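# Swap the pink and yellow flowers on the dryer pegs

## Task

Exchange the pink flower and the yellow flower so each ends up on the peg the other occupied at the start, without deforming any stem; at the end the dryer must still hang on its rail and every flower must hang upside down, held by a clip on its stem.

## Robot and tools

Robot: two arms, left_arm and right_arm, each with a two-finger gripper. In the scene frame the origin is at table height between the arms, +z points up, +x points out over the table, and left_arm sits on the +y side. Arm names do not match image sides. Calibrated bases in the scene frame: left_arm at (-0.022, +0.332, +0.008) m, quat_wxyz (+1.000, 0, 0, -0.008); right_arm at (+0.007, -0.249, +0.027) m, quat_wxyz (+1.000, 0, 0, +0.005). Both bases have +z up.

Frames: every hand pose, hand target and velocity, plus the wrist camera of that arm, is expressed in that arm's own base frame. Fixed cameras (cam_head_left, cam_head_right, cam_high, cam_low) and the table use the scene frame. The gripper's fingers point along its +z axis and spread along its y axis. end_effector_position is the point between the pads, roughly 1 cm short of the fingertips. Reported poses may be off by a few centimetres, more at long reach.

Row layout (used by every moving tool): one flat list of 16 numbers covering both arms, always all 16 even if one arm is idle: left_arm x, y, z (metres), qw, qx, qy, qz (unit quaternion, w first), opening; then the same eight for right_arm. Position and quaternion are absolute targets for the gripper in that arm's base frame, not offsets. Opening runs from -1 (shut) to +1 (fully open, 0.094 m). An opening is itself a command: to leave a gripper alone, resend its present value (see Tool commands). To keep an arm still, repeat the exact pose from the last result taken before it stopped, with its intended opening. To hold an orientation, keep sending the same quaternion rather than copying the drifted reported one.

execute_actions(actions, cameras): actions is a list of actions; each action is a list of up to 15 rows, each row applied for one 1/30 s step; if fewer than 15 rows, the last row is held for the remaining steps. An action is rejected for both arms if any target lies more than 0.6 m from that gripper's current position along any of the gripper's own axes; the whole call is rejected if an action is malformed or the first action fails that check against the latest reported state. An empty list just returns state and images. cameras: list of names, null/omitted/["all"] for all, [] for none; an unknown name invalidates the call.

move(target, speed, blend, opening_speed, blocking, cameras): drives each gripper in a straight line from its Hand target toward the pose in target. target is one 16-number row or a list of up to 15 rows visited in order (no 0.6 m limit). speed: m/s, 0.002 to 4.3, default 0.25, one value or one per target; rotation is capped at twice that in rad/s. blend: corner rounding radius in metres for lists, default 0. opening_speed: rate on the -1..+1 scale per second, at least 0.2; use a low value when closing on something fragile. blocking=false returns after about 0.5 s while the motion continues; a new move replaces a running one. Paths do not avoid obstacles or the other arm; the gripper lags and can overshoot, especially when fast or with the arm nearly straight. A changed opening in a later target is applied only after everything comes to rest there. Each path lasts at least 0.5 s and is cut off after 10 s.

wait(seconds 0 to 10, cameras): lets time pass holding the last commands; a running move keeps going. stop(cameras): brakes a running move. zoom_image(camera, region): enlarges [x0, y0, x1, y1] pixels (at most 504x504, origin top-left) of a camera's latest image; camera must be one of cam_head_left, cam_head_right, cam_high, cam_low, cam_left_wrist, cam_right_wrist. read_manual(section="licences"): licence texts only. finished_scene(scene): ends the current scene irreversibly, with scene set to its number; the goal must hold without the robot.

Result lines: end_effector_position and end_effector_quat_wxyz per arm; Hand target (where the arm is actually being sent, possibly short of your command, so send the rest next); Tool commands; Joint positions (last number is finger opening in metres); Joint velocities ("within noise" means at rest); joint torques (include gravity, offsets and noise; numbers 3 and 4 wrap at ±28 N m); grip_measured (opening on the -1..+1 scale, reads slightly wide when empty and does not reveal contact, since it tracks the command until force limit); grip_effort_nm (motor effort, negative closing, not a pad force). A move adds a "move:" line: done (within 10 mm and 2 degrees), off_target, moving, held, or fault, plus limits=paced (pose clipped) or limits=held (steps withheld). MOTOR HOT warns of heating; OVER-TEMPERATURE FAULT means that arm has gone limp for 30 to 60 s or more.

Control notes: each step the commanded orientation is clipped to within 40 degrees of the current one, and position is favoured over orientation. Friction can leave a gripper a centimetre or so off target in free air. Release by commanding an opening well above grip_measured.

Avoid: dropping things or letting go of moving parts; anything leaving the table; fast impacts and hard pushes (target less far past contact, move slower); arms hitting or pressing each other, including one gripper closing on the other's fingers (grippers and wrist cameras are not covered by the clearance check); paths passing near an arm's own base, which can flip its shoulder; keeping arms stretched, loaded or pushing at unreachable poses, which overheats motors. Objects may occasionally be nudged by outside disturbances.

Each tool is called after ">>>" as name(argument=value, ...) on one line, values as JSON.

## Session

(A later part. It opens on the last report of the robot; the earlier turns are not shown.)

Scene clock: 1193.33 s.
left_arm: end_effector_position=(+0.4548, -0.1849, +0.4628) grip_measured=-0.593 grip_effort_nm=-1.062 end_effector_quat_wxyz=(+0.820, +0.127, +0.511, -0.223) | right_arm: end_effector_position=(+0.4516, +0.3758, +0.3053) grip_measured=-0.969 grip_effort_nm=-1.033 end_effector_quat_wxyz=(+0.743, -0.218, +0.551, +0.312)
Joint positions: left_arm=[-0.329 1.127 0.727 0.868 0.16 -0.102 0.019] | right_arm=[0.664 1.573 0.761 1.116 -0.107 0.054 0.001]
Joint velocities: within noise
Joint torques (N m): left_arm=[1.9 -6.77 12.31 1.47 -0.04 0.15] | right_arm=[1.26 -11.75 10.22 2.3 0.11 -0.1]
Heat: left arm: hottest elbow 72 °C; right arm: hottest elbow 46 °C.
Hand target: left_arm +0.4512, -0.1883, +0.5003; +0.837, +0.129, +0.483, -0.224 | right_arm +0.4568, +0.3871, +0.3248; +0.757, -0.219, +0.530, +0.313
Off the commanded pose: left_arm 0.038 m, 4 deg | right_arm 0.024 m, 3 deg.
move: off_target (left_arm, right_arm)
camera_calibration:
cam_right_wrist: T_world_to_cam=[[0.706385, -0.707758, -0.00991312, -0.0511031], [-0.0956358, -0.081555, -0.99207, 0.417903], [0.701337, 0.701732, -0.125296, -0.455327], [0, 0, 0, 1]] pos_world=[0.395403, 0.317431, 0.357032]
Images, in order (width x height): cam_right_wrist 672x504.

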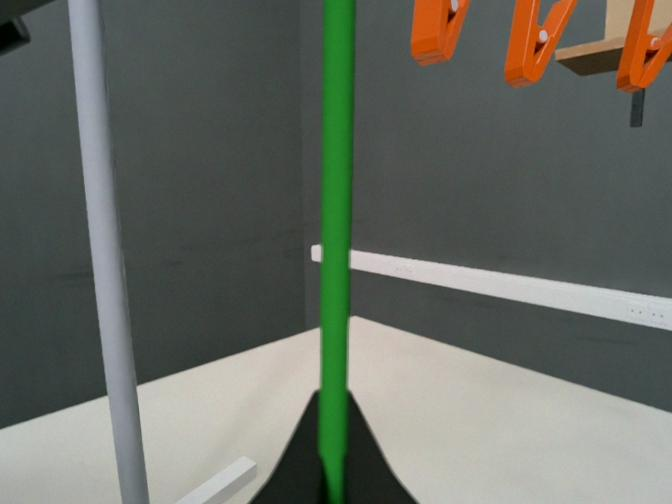

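>>> move(target=[[0.4535,-0.1895,0.501,0.8365,0.1294,0.4830,-0.2241,-0.8,0.458,0.389,0.343,0.757,-0.2195,0.53,0.3135,-1.0]], speed=0.03, cameras=["cam_right_wrist","cam_low","cam_head_right"])

>>> zoom_image(camera="cam_right_wrist", region=[200, 0, 460, 160])

>>> zoom_image(camera="cam_low", region=[280, 130, 320, 180])

>>> zoom_image(camera="cam_head_right", region=[170, 30, 240, 110])

Scene clock: 1197.60 s.
left_arm: end_effector_position=(+0.4548, -0.1849, +0.4628) grip_measured=-0.593 grip_effort_nm=-1.062 end_effector_quat_wxyz=(+0.820, +0.127, +0.511, -0.223) | right_arm: end_effector_position=(+0.4543, +0.3784, +0.3143) grip_measured=-0.969 grip_effort_nm=-1.038 end_effector_quat_wxyz=(+0.742, -0.219, +0.552, +0.312)
Joint positions: left_arm=[-0.329 1.127 0.727 0.868 0.16 -0.102 0.019] | right_arm=[0.665 1.558 0.779 1.079 -0.105 0.054 0.001]
Joint velocities: within noise
Joint torques (N m): left_arm=[1.9 -6.77 12.31 1.47 -0.04 0.15] | right_arm=[1.55 -13.86 10.5 1.66 0.11 -0.12]
Heat: left arm: hottest elbow 72 °C; right arm: hottest elbow 46 °C.
Hand target: left_arm +0.4512, -0.1883, +0.5003; +0.837, +0.129, +0.483, -0.224 | right_arm +0.4566, +0.3877, +0.3430; +0.757, -0.219, +0.530, +0.313
Off the commanded pose: left_arm 0.038 m, 4 deg | right_arm 0.031 m, 3 deg.
move: off_target (left_arm, right_arm)
camera_calibration:
cam_right_wrist: T_world_to_cam=[[0.705892, -0.708249, -0.0100355, -0.0506094], [-0.0983959, -0.0840181, -0.991594, 0.429318], [0.701452, 0.700946, -0.128996, -0.45639], [0, 0, 0, 1]] pos_world=[0.398103, 0.320131, 0.366329]
Images, in order (width x height): cam_head_right 672x504, cam_low 672x504, cam_right_wrist 672x504.

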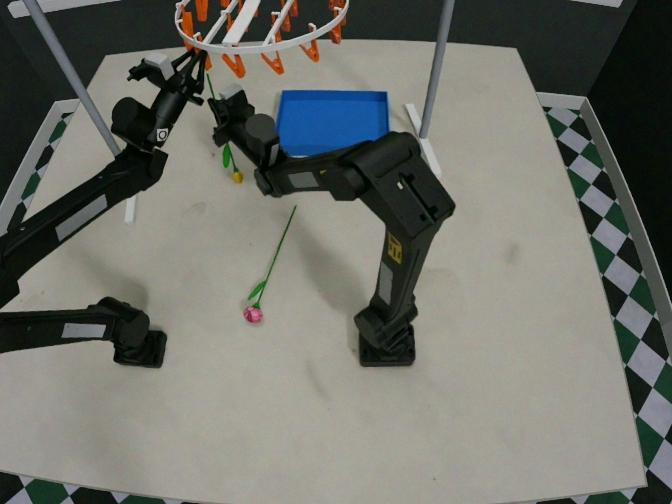

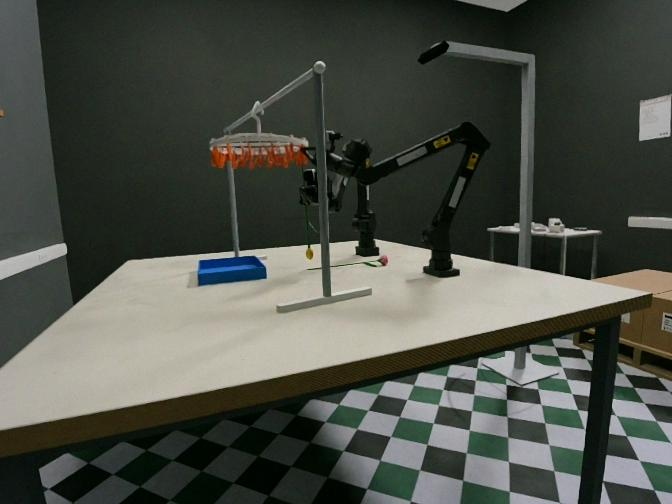

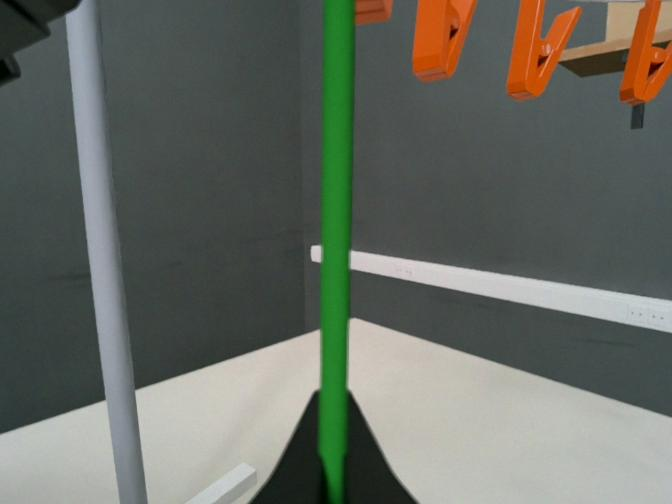

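Scaled by 1.938 from the camera's 672x504 image, which has a finer 960x720 frame.

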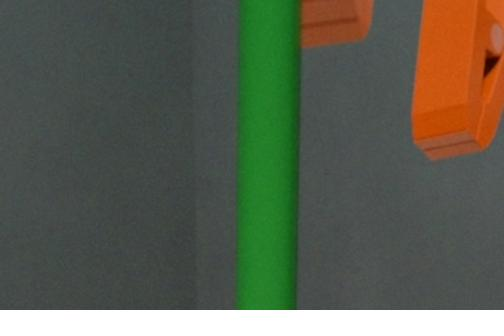

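Scaled by 10.080 from the camera's 672x504 image, which has a finer 960x720 frame.

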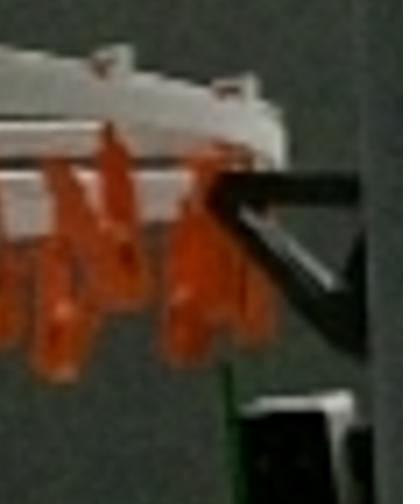

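Scaled by 6.300 from the camera's 672x504 image, which has a finer 960x720 frame.

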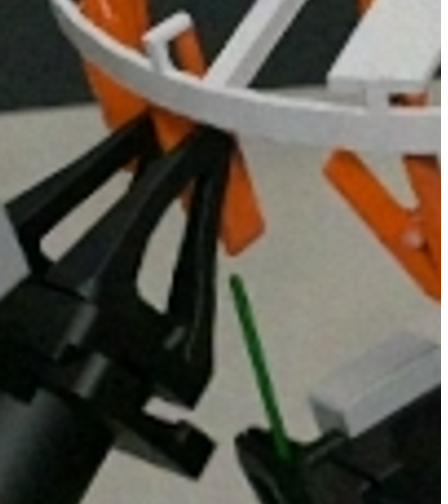

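>>> move(target=[[0.4535,-0.1895,0.501,0.8365,0.1294,0.4830,-0.2241,-0.8,0.4565,0.3865,0.358,0.757,-0.2195,0.53,0.3135,-1.0]], speed=0.03, cameras=["cam_right_wrist","cam_low","cam_head_right","cam_left_wrist"])

>>> zoom_image(camera="cam_low", region=[280, 130, 320, 180])

>>> zoom_image(camera="cam_head_right", region=[170, 30, 240, 110])

Scene clock: 1210.40 s.
left_arm: end_effector_position=(+0.4548, -0.1849, +0.4628) grip_measured=-0.593 grip_effort_nm=-1.062 end_effector_quat_wxyz=(+0.820, +0.127, +0.511, -0.223) | right_arm: end_effector_position=(+0.4524, +0.3772, +0.3276) grip_measured=-0.969 grip_effort_nm=-1.028 end_effector_quat_wxyz=(+0.741, -0.219, +0.553, +0.312)
Joint positions: left_arm=[-0.329 1.127 0.727 0.868 0.16 -0.102 0.019] | right_arm=[0.665 1.522 0.786 1.035 -0.105 0.053 0.001]
Joint velocities: within noise
Joint torques (N m): left_arm=[1.85 -6.77 12.3 1.46 -0.04 0.16] | right_arm=[1.26 -13.51 10.85 1.55 0.02 -0.11]
Heat: left arm: hottest elbow 72 °C; right arm: hottest elbow 49 °C.
Hand target: left_arm +0.4512, -0.1883, +0.5003; +0.837, +0.129, +0.483, -0.224 | right_arm +0.4550, +0.3852, +0.3578; +0.757, -0.219, +0.530, +0.313
Off the commanded pose: left_arm 0.038 m, 4 deg | right_arm 0.032 m, 3 deg.
move: off_target (left_arm, right_arm)
camera_calibration:
cam_left_wrist: T_world_to_cam=[[-0.485773, -0.874036, 0.00922797, 0.054915], [0.0193111, -0.0212863, -0.999587, 0.488617], [0.873872, -0.485394, 0.0272189, -0.409315], [0, 0, 0, 1]] pos_world=[0.374929, -0.140281, 0.49905]
cam_right_wrist: T_world_to_cam=[[0.70609, -0.708052, -0.00993013, -0.0501636], [-0.0996468, -0.0854675, -0.991345, 0.443298], [0.701075, 0.700969, -0.130903, -0.451749], [0, 0, 0, 1]] pos_world=[0.396304, 0.319032, 0.379828]
Images, in order (width x height): cam_head_right 672x504, cam_low 672x504, cam_left_wrist 672x504, cam_right_wrist 672x504.

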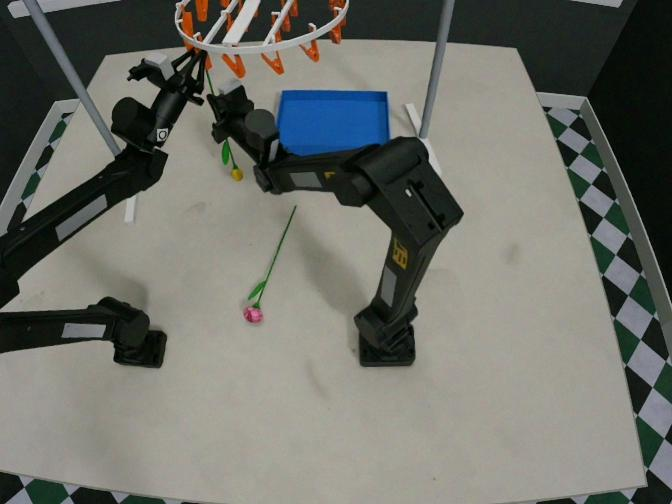

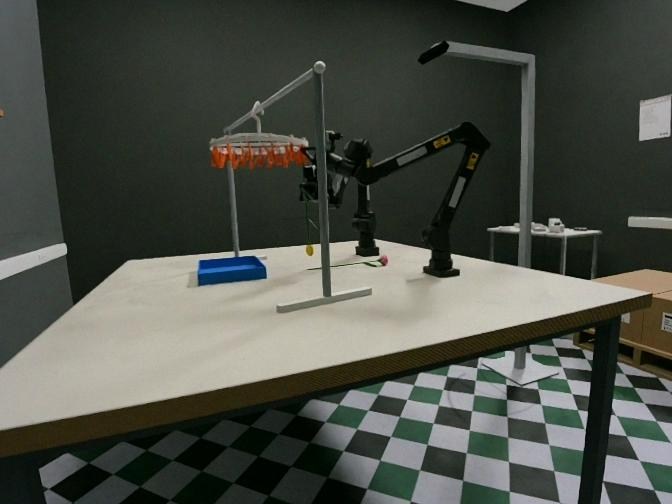

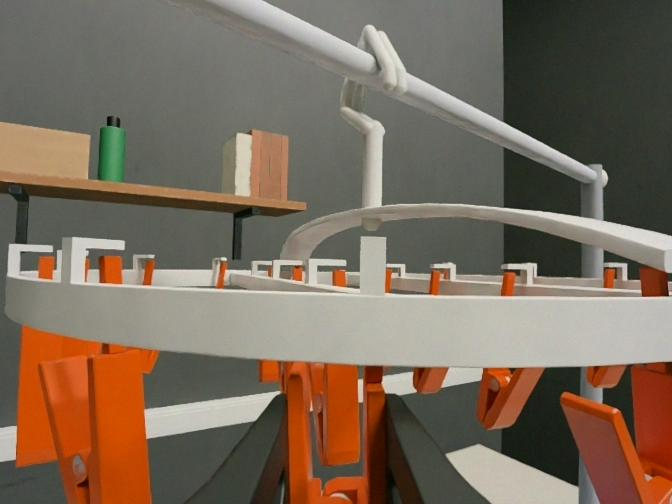

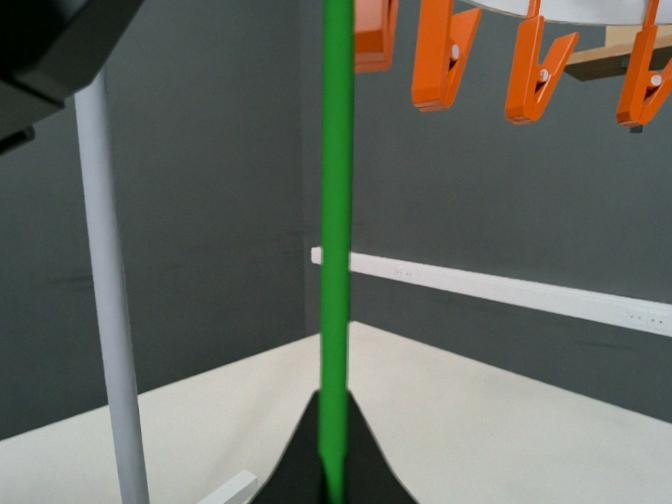

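Scaled by 10.080 from the camera's 672x504 image, which has a finer 960x720 frame.

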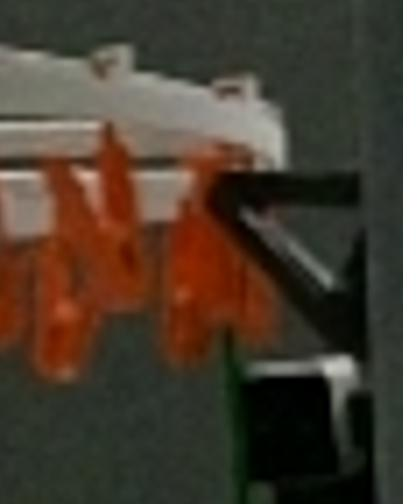

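Scaled by 6.300 from the camera's 672x504 image, which has a finer 960x720 frame.

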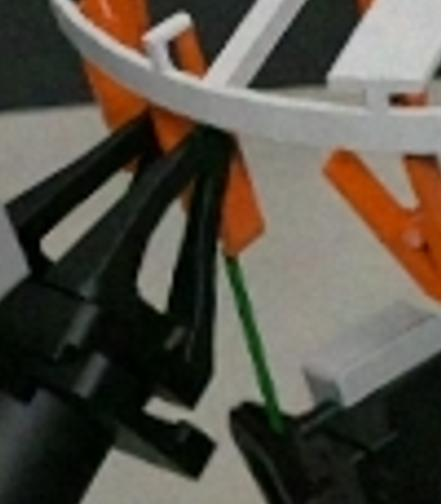

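>>> move(target=[[0.4535,-0.1895,0.501,0.8365,0.1294,0.4830,-0.2241,-0.8,0.4565,0.3865,0.369,0.757,-0.2195,0.53,0.3135,-1.0]], speed=0.02, cameras=["cam_right_wrist","cam_low","cam_head_right","cam_high"])

>>> zoom_image(camera="cam_low", region=[280, 130, 320, 180])

>>> zoom_image(camera="cam_right_wrist", region=[240, 0, 440, 120])

>>> zoom_image(camera="cam_high", region=[295, 75, 345, 135])

Scene clock: 1224.73 s.
left_arm: end_effector_position=(+0.4548, -0.1849, +0.4628) grip_measured=-0.593 grip_effort_nm=-1.067 end_effector_quat_wxyz=(+0.820, +0.127, +0.511, -0.223) | right_arm: end_effector_position=(+0.4525, +0.3773, +0.3369) grip_measured=-0.969 grip_effort_nm=-1.028 end_effector_quat_wxyz=(+0.741, -0.219, +0.554, +0.311)
Joint positions: left_arm=[-0.329 1.127 0.727 0.868 0.16 -0.102 0.019] | right_arm=[0.665 1.502 0.797 1.002 -0.105 0.053 0.001]
Joint velocities: within noise
Joint torques (N m): left_arm=[1.85 -6.71 12.3 1.47 -0.04 0.15] | right_arm=[1.2 -13.27 11.12 1.57 0.03 -0.12]
Heat: left arm: hottest elbow 73 °C; right arm: hottest elbow 49 °C.
Hand target: left_arm +0.4512, -0.1883, +0.5003; +0.837, +0.129, +0.483, -0.224 | right_arm +0.4549, +0.3851, +0.3688; +0.757, -0.219, +0.530, +0.313
Off the commanded pose: left_arm 0.038 m, 4 deg | right_arm 0.034 m, 3 deg.
move: off_target (left_arm, right_arm)
camera_calibration:
cam_right_wrist: T_world_to_cam=[[0.706105, -0.708034, -0.0101475, -0.0499958], [-0.101135, -0.0866553, -0.991092, 0.453622], [0.700847, 0.700841, -0.132795, -0.449919], [0, 0, 0, 1]] pos_world=[0.396504, 0.319232, 0.389326]
Images, in order (width x height): cam_head_right 672x504, cam_high 672x504, cam_low 672x504, cam_right_wrist 672x504.

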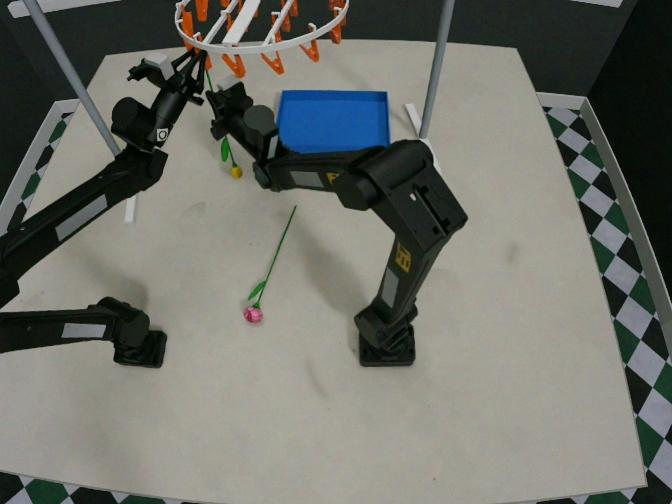

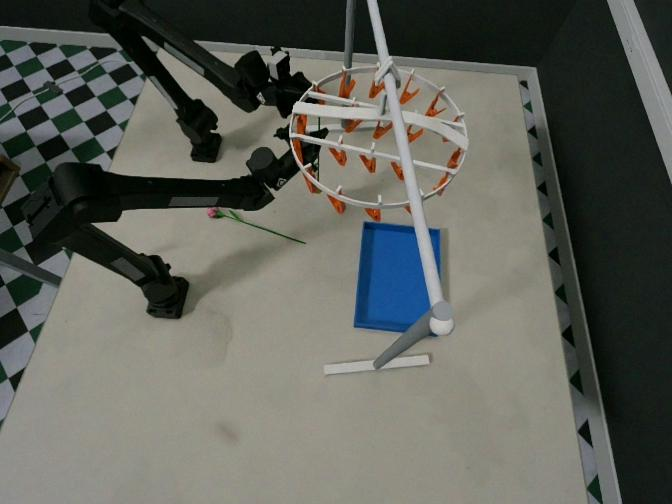

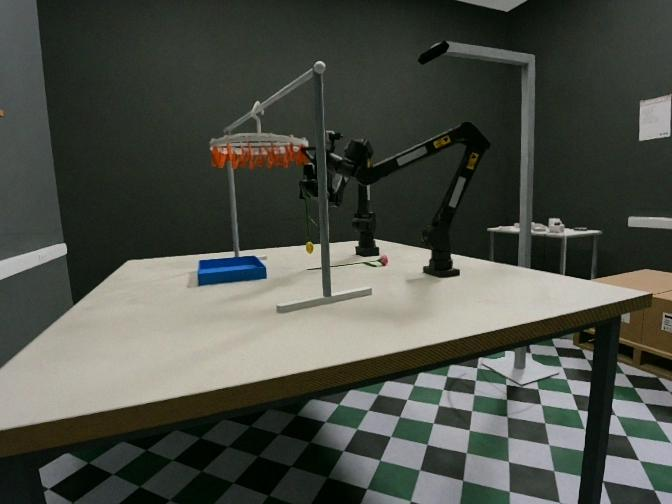

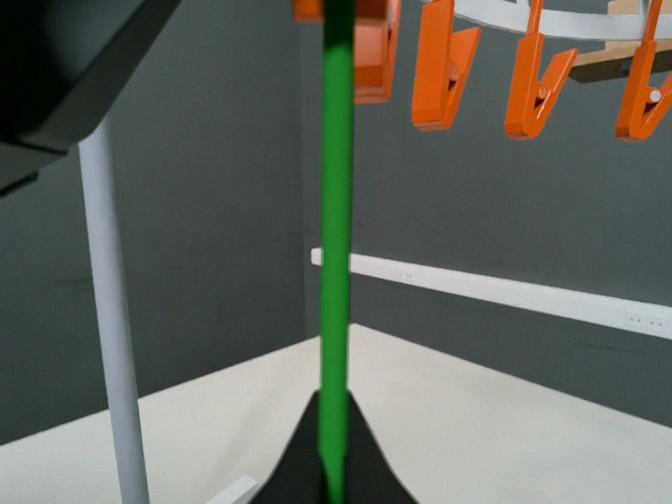

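Scaled by 10.080 from the camera's 672x504 image, which has a finer 960x720 frame.

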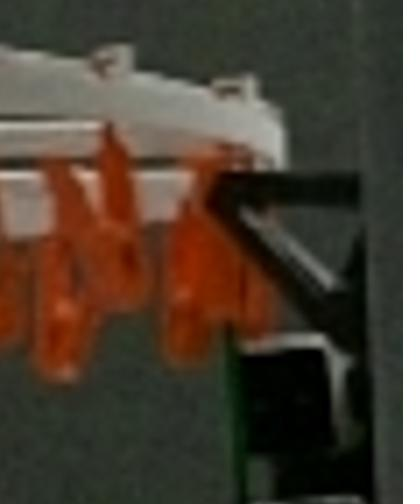

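Scaled by 2.520 from the camera's 672x504 image, which has a finer 960x720 frame.

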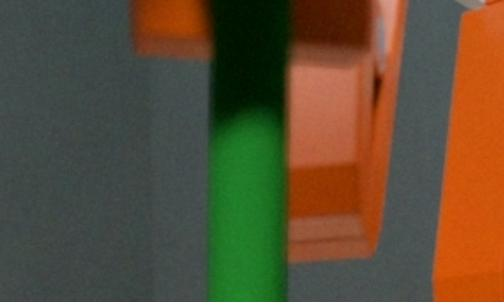

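Scaled by 8.400 from the camera's 672x504 image, which has a finer 960x720 frame.

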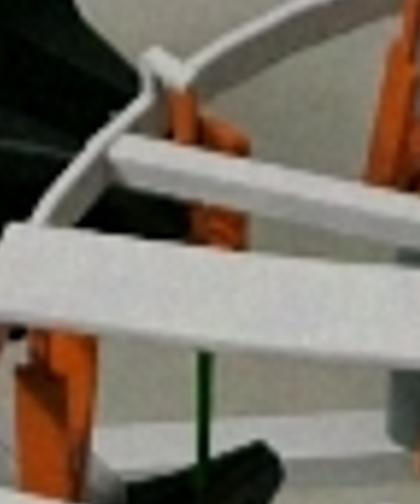

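>>> execute_actions(actions=[], cameras=["cam_right_wrist","cam_high","cam_head_right"])

>>> zoom_image(camera="cam_right_wrist", region=[260, 0, 420, 120])

>>> zoom_image(camera="cam_high", region=[170, 215, 270, 290])

>>> zoom_image(camera="cam_head_right", region=[150, 20, 270, 110])

Scene clock: 1243.73 s.
left_arm: end_effector_position=(+0.4548, -0.1849, +0.4628) grip_measured=-0.593 grip_effort_nm=-1.062 end_effector_quat_wxyz=(+0.820, +0.127, +0.511, -0.223) | right_arm: end_effector_position=(+0.4526, +0.3773, +0.3367) grip_measured=-0.969 grip_effort_nm=-1.033 end_effector_quat_wxyz=(+0.740, -0.219, +0.554, +0.311)
Joint positions: left_arm=[-0.329 1.127 0.727 0.868 0.16 -0.102 0.019] | right_arm=[0.665 1.502 0.797 1.001 -0.105 0.053 0.001]
Joint velocities: within noise
Joint torques (N m): left_arm=[1.85 -6.83 12.3 1.46 -0.04 0.16] | right_arm=[1.26 -13.33 11.11 1.57 0.02 -0.11]
Heat: left arm: hottest elbow 73 °C; right arm: hottest elbow 52 °C.
Hand target: left_arm +0.4512, -0.1883, +0.5003; +0.837, +0.129, +0.483, -0.224 | right_arm +0.4549, +0.3852, +0.3687; +0.757, -0.219, +0.530, +0.313
Tool commands: left_gripper/opening=-0.8 right_gripper/opening=-1.0
Off the commanded pose: left_arm 0.038 m, 4 deg | right_arm 0.034 m, 3 deg.
camera_calibration:
cam_right_wrist: T_world_to_cam=[[0.706083, -0.708055, -0.010285, -0.0499994], [-0.10201, -0.0873319, -0.990943, 0.453957], [0.700743, 0.700737, -0.133892, -0.449655], [0, 0, 0, 1]] pos_world=[0.396704, 0.319332, 0.389126]
Images, in order (width x height): cam_head_right 672x504, cam_high 672x504, cam_right_wrist 672x504.

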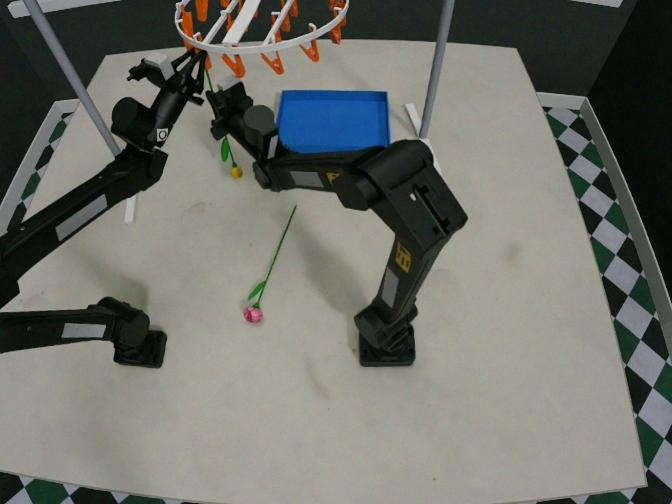

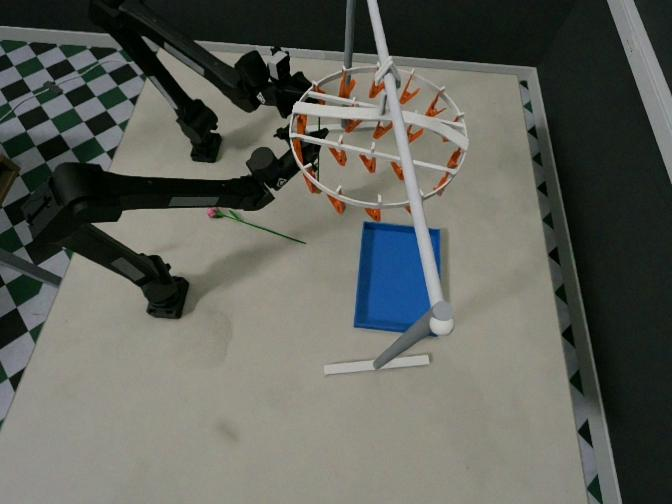

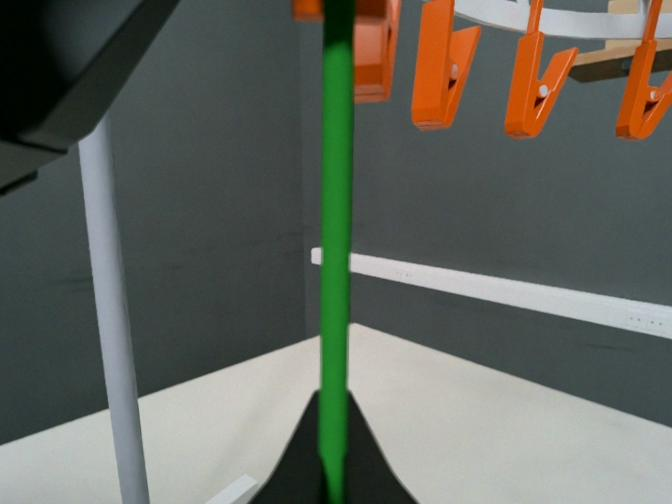

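Scaled by 3.150 from the camera's 672x504 image, which has a finer 960x720 frame.

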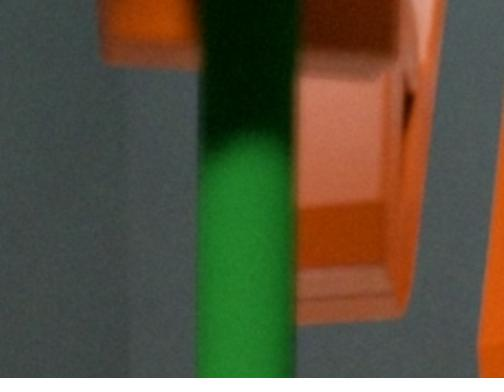

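Scaled by 5.040 from the camera's 672x504 image, which has a finer 960x720 frame.

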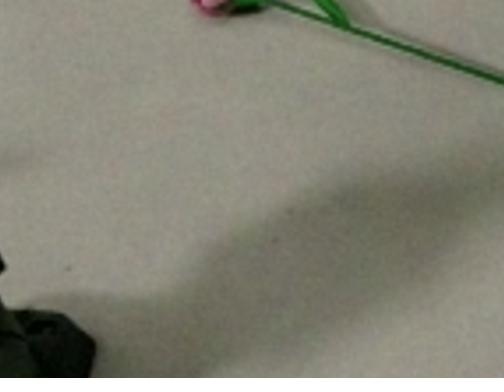

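Scaled by 4.200 from the camera's 672x504 image, which has a finer 960x720 frame.

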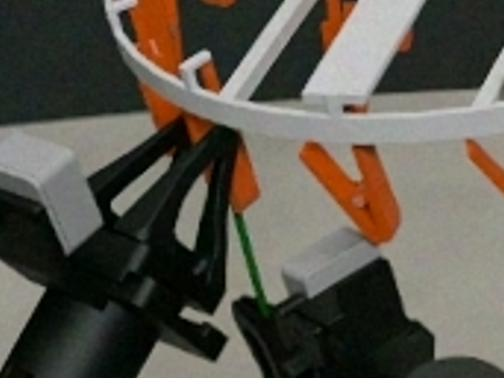

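>>> move(target=[0.4535,-0.1895,0.501,0.8365,0.1294,0.4830,-0.2241,-0.8,0.4565,0.3865,0.380,0.757,-0.2195,0.53,0.3135,-1.0], speed=0.03, cameras=["cam_head_right","cam_right_wrist","cam_low","cam_high"])

>>> zoom_image(camera="cam_right_wrist", region=[260, 0, 420, 120])

>>> zoom_image(camera="cam_low", region=[280, 130, 340, 175])

>>> zoom_image(camera="cam_head_right", region=[170, 30, 250, 90])

>>> zoom_image(camera="cam_high", region=[280, 75, 360, 135])

Scene clock: 1257.70 s.
left_arm: end_effector_position=(+0.4548, -0.1849, +0.4628) grip_measured=-0.593 grip_effort_nm=-1.062 end_effector_quat_wxyz=(+0.820, +0.127, +0.511, -0.223) | right_arm: end_effector_position=(+0.4527, +0.3774, +0.3477) grip_measured=-0.969 grip_effort_nm=-1.033 end_effector_quat_wxyz=(+0.741, -0.219, +0.553, +0.311)
Joint positions: left_arm=[-0.329 1.127 0.727 0.868 0.16 -0.102 0.019] | right_arm=[0.665 1.481 0.81 0.969 -0.105 0.053 0.001]
Joint velocities: within noise
Joint torques (N m): left_arm=[1.9 -6.77 12.3 1.46 -0.04 0.15] | right_arm=[1.14 -13.22 11.38 1.54 0.01 -0.11]
Heat: left arm: hottest elbow 74 °C; right arm: hottest elbow 53 °C.
Hand target: left_arm +0.4512, -0.1883, +0.5003; +0.837, +0.129, +0.483, -0.224 | right_arm +0.4548, +0.3851, +0.3800; +0.757, -0.219, +0.530, +0.313
Off the commanded pose: left_arm 0.038 m, 4 deg | right_arm 0.034 m, 3 deg.
move: off_target (left_arm, right_arm)
camera_calibration:
cam_right_wrist: T_world_to_cam=[[0.706115, -0.708026, -0.0100768, -0.0499926], [-0.100807, -0.0864291, -0.991145, 0.464075], [0.700885, 0.700878, -0.132403, -0.448892], [0, 0, 0, 1]] pos_world=[0.396704, 0.319332, 0.400027]
Images, in order (width x height): cam_head_right 672x504, cam_high 672x504, cam_low 672x504, cam_right_wrist 672x504.

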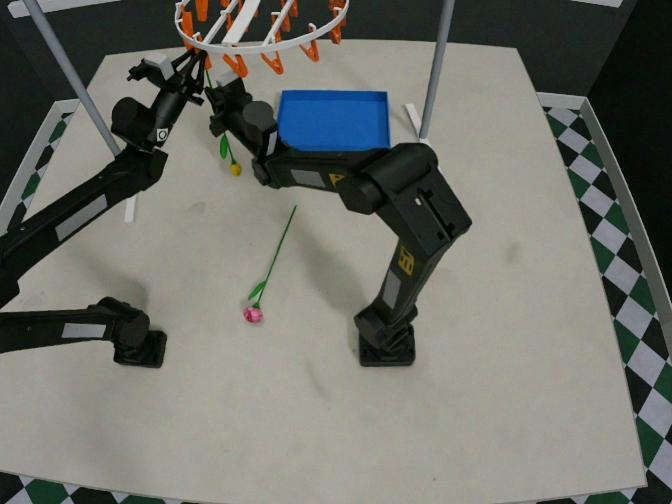

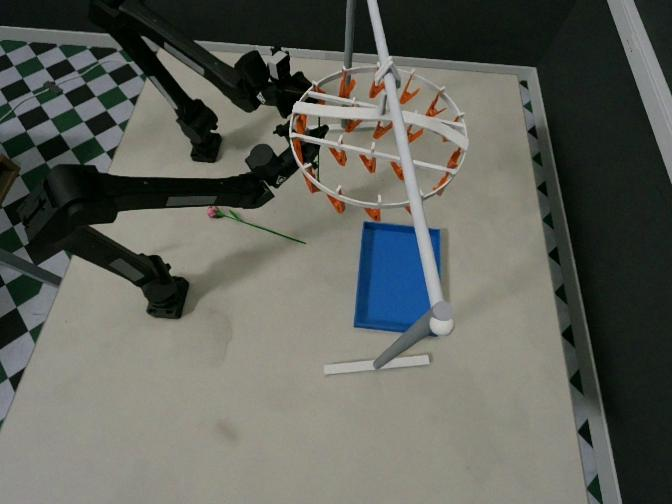

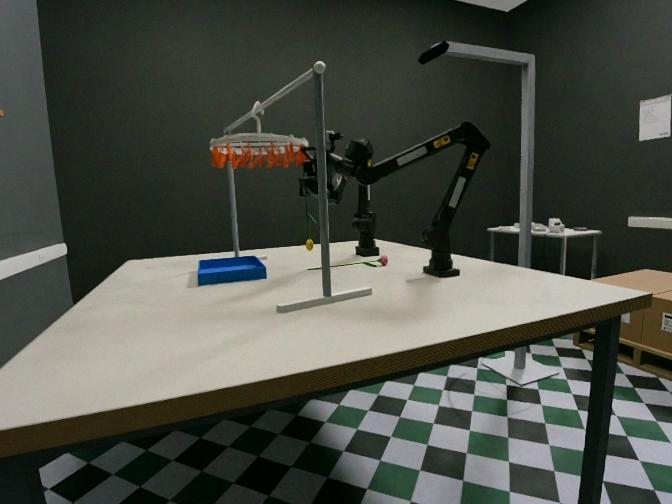

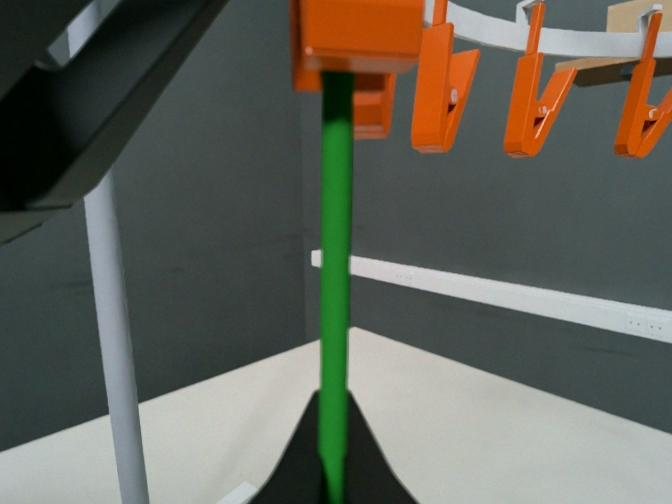

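Scaled by 3.150 from the camera's 672x504 image, which has a finer 960x720 frame.

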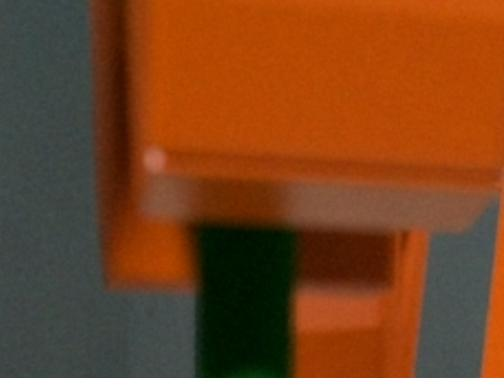

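Scaled by 8.400 from the camera's 672x504 image, which has a finer 960x720 frame.

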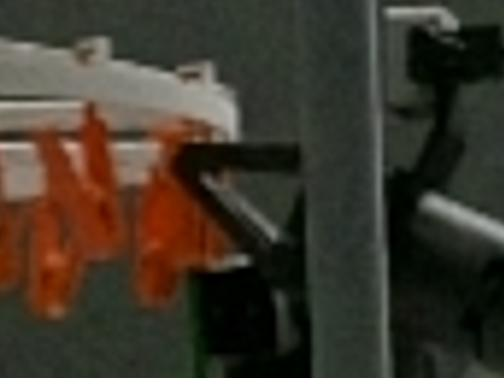

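Scaled by 6.300 from the camera's 672x504 image, which has a finer 960x720 frame.

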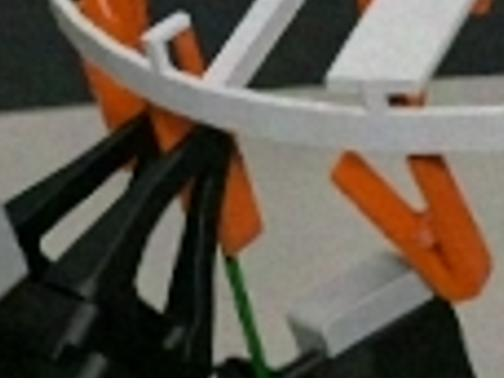

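Scaled by 6.300 from the camera's 672x504 image, which has a finer 960x720 frame.

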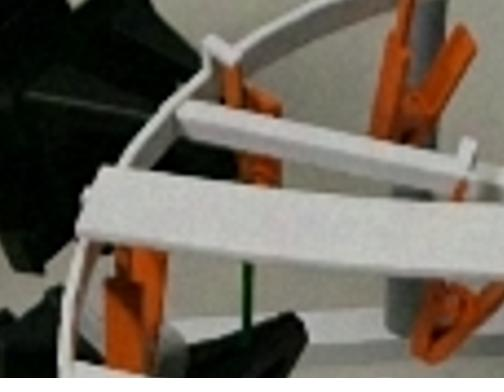

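>>> move(target=[0.4535,-0.1895,0.501,0.8365,0.1294,0.4830,-0.2241,0.1,0.4565,0.3865,0.380,0.757,-0.2195,0.53,0.3135,-1.0], speed=0.03, opening_speed=0.4, cameras=["cam_head_right","cam_right_wrist","cam_left_wrist"])

>>> zoom_image(camera="cam_right_wrist", region=[260, 0, 420, 120])

Scene clock: 1264.70 s.
left_arm: end_effector_position=(+0.4548, -0.1849, +0.4628) grip_measured=+0.097 grip_effort_nm=0.051 end_effector_quat_wxyz=(+0.820, +0.127, +0.511, -0.223) | right_arm: end_effector_position=(+0.4528, +0.3775, +0.3474) grip_measured=-0.969 grip_effort_nm=-1.033 end_effector_quat_wxyz=(+0.740, -0.219, +0.554, +0.311)
Joint positions: left_arm=[-0.329 1.127 0.727 0.868 0.16 -0.102 0.052] | right_arm=[0.665 1.481 0.81 0.968 -0.105 0.053 0.001]
Joint velocities: within noise
Joint torques (N m): left_arm=[1.9 -6.77 12.31 1.48 -0.04 0.15] | right_arm=[1.2 -13.33 11.36 1.52 0.02 -0.11]
Heat: left arm: hottest elbow 74 °C; right arm: hottest elbow 52 °C.
Hand target: left_arm +0.4512, -0.1883, +0.5003; +0.837, +0.129, +0.483, -0.224 | right_arm +0.4549, +0.3851, +0.3798; +0.757, -0.219, +0.530, +0.313
Off the commanded pose: left_arm 0.038 m, 4 deg | right_arm 0.034 m, 3 deg.
move: off_target (left_arm, right_arm)
camera_calibration:
cam_left_wrist: T_world_to_cam=[[-0.485773, -0.874036, 0.00922797, 0.054915], [0.0193111, -0.0212863, -0.999587, 0.488617], [0.873872, -0.485394, 0.0272189, -0.409315], [0, 0, 0, 1]] pos_world=[0.374929, -0.140281, 0.49905]
cam_right_wrist: T_world_to_cam=[[0.706092, -0.708046, -0.0102155, -0.0499236], [-0.101683, -0.0871048, -0.990996, 0.464398], [0.700781, 0.700774, -0.1335, -0.448545], [0, 0, 0, 1]] pos_world=[0.396804, 0.319432, 0.399826]
Images, in order (width x height): cam_head_right 672x504, cam_left_wrist 672x504, cam_right_wrist 672x504.

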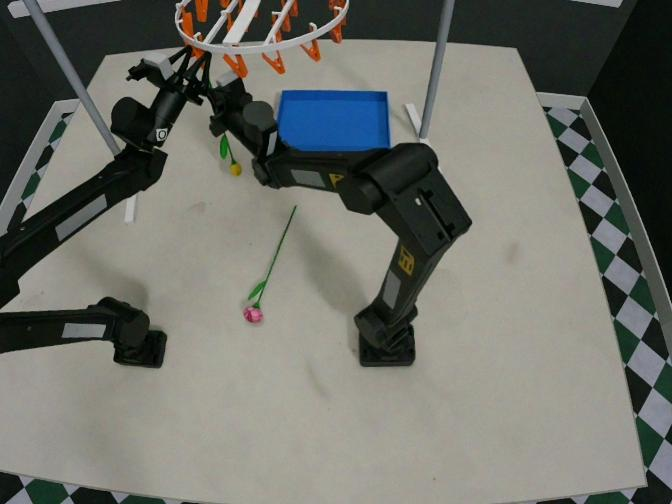

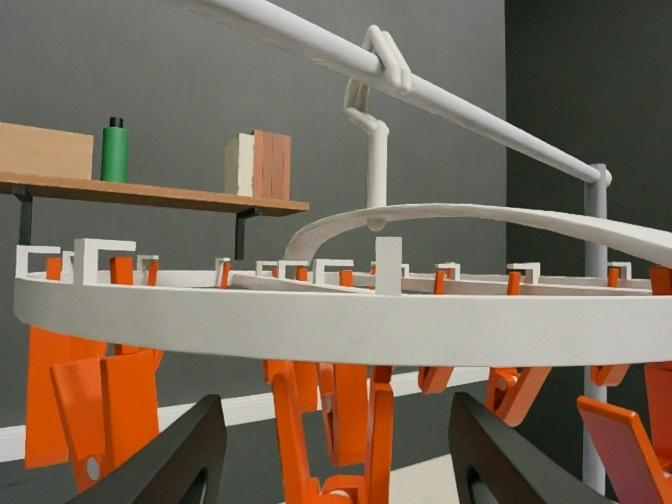

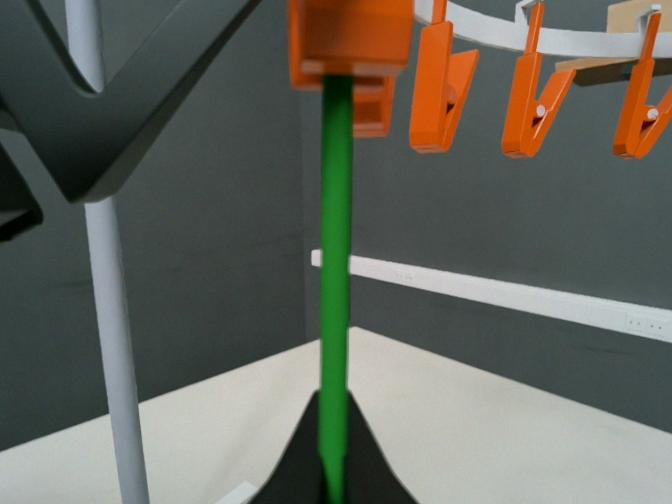

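Scaled by 3.150 from the camera's 672x504 image, which has a finer 960x720 frame.

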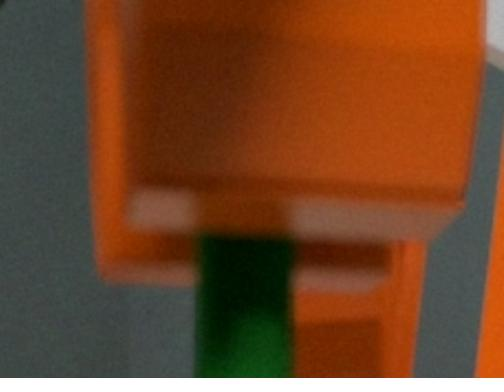

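>>> move(target=[[0.4415,-0.1825,0.487,0.8365,0.1294,0.4830,-0.2241,0.2,0.4565,0.3865,0.380,0.757,-0.2195,0.53,0.3135,-1.0],[0.375,-0.144,0.44,0.8365,0.1294,0.4830,-0.2241,0.2,0.4565,0.3865,0.380,0.757,-0.2195,0.53,0.3135,-1.0],[0.34,-0.124,0.40,0.8365,0.1294,0.4830,-0.2241,0.2,0.4565,0.3865,0.380,0.757,-0.2195,0.53,0.3135,-1.0]], speed=0.06, blend=0.01, cameras=["cam_head_right","cam_right_wrist","cam_left_wrist","cam_high"])

>>> zoom_image(camera="cam_right_wrist", region=[260, 0, 420, 120])

Scene clock: 1273.43 s.
left_arm: end_effector_position=(+0.3440, -0.1292, +0.3915) grip_measured=+0.198 grip_effort_nm=0.051 end_effector_quat_wxyz=(+0.828, +0.134, +0.496, -0.224) | right_arm: end_effector_position=(+0.4529, +0.3776, +0.3488) grip_measured=-0.969 grip_effort_nm=-1.028 end_effector_quat_wxyz=(+0.741, -0.219, +0.553, +0.312)
Joint positions: left_arm=[-0.242 0.841 0.339 1.012 0.251 -0.139 0.056] | right_arm=[0.665 1.481 0.812 0.967 -0.105 0.053 0.001]
Joint velocities: within noise
Joint torques (N m): left_arm=[3.66 -2.73 7.82 2.54 0.11 -0.06] | right_arm=[1.03 -13.04 11.3 1.61 0.03 -0.1]
Heat: left arm: hottest elbow 74 °C; right arm: hottest elbow 52 °C.
Hand target: left_arm +0.3400, -0.1242, +0.3998; +0.836, +0.130, +0.483, -0.224 | right_arm +0.4550, +0.3852, +0.3796; +0.757, -0.219, +0.530, +0.313
Off the commanded pose: left_arm 0.011 m, 2 deg | right_arm 0.033 m, 3 deg.
move: off_target (left_arm, right_arm); blend cut to 0.0087 m at target 1
camera_calibration:
cam_left_wrist: T_world_to_cam=[[-0.494155, -0.869332, -0.0085229, 0.0609456], [0.0548407, -0.0213862, -0.998266, 0.407909], [0.867643, -0.493765, 0.0582429, -0.294608], [0, 0, 0, 1]] pos_world=[0.263361, -0.0837616, 0.42488]
cam_right_wrist: T_world_to_cam=[[0.706089, -0.708054, -0.00992861, -0.050093], [-0.0998544, -0.0856768, -0.991307, 0.464542], [0.701048, 0.700942, -0.131198, -0.449537], [0, 0, 0, 1]] pos_world=[0.396904, 0.319432, 0.401028]
Images, in order (width x height): cam_head_right 672x504, cam_high 672x504, cam_left_wrist 672x504, cam_right_wrist 672x504.

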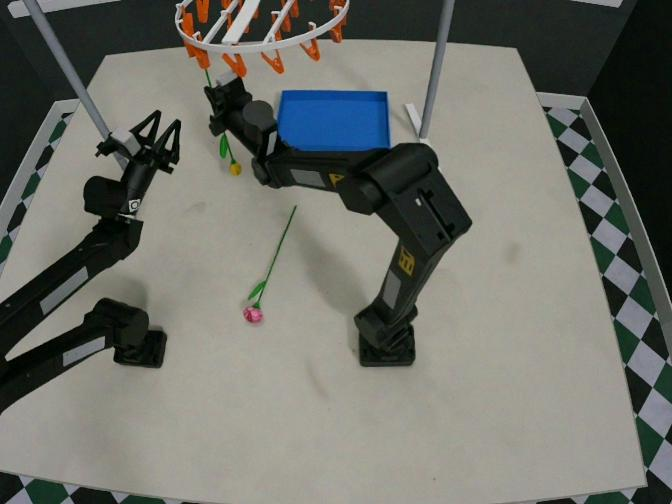

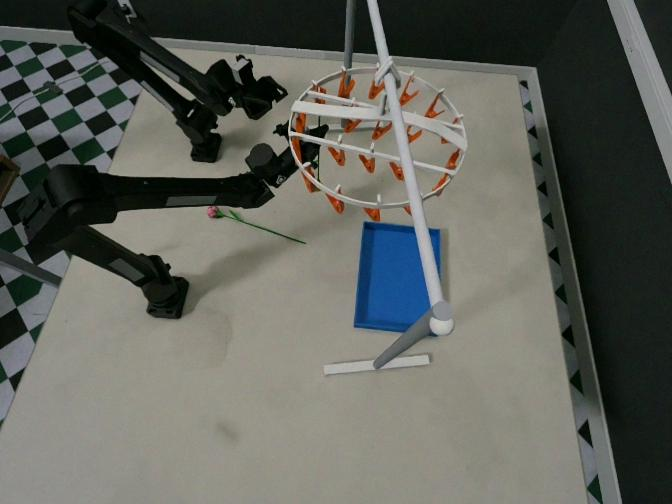

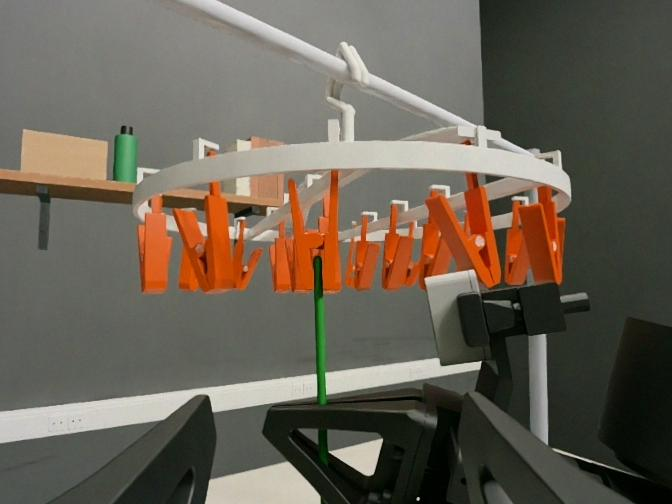

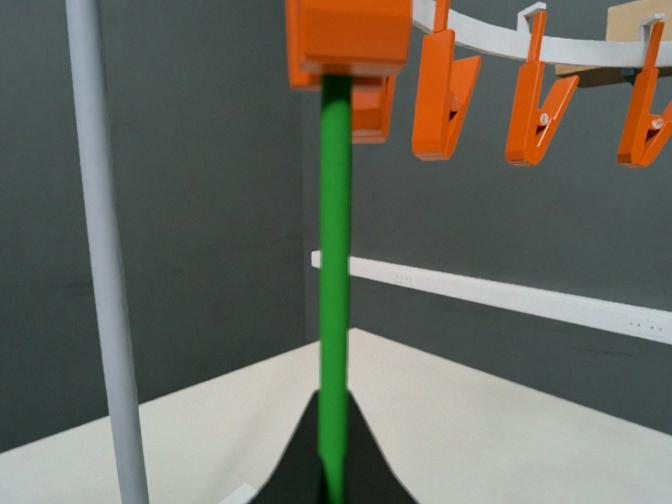

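Scaled by 3.150 from the camera's 672x504 image, which has a finer 960x720 frame.

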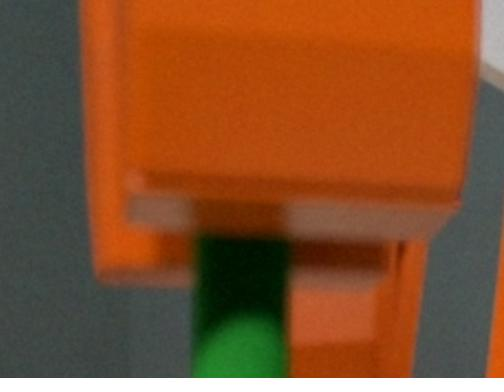

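>>> zoom_image(camera="cam_left_wrist", region=[260, 200, 380, 300])

Scaled by 4.200 from the camera's 672x504 image, which has a finer 960x720 frame.

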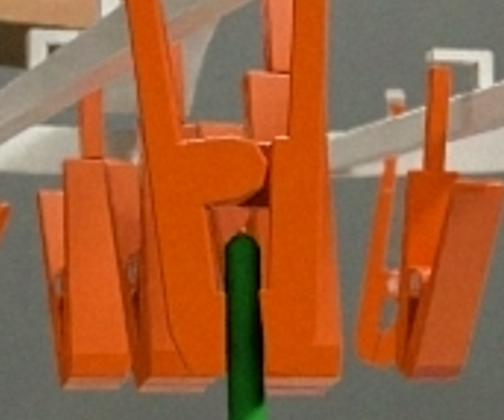

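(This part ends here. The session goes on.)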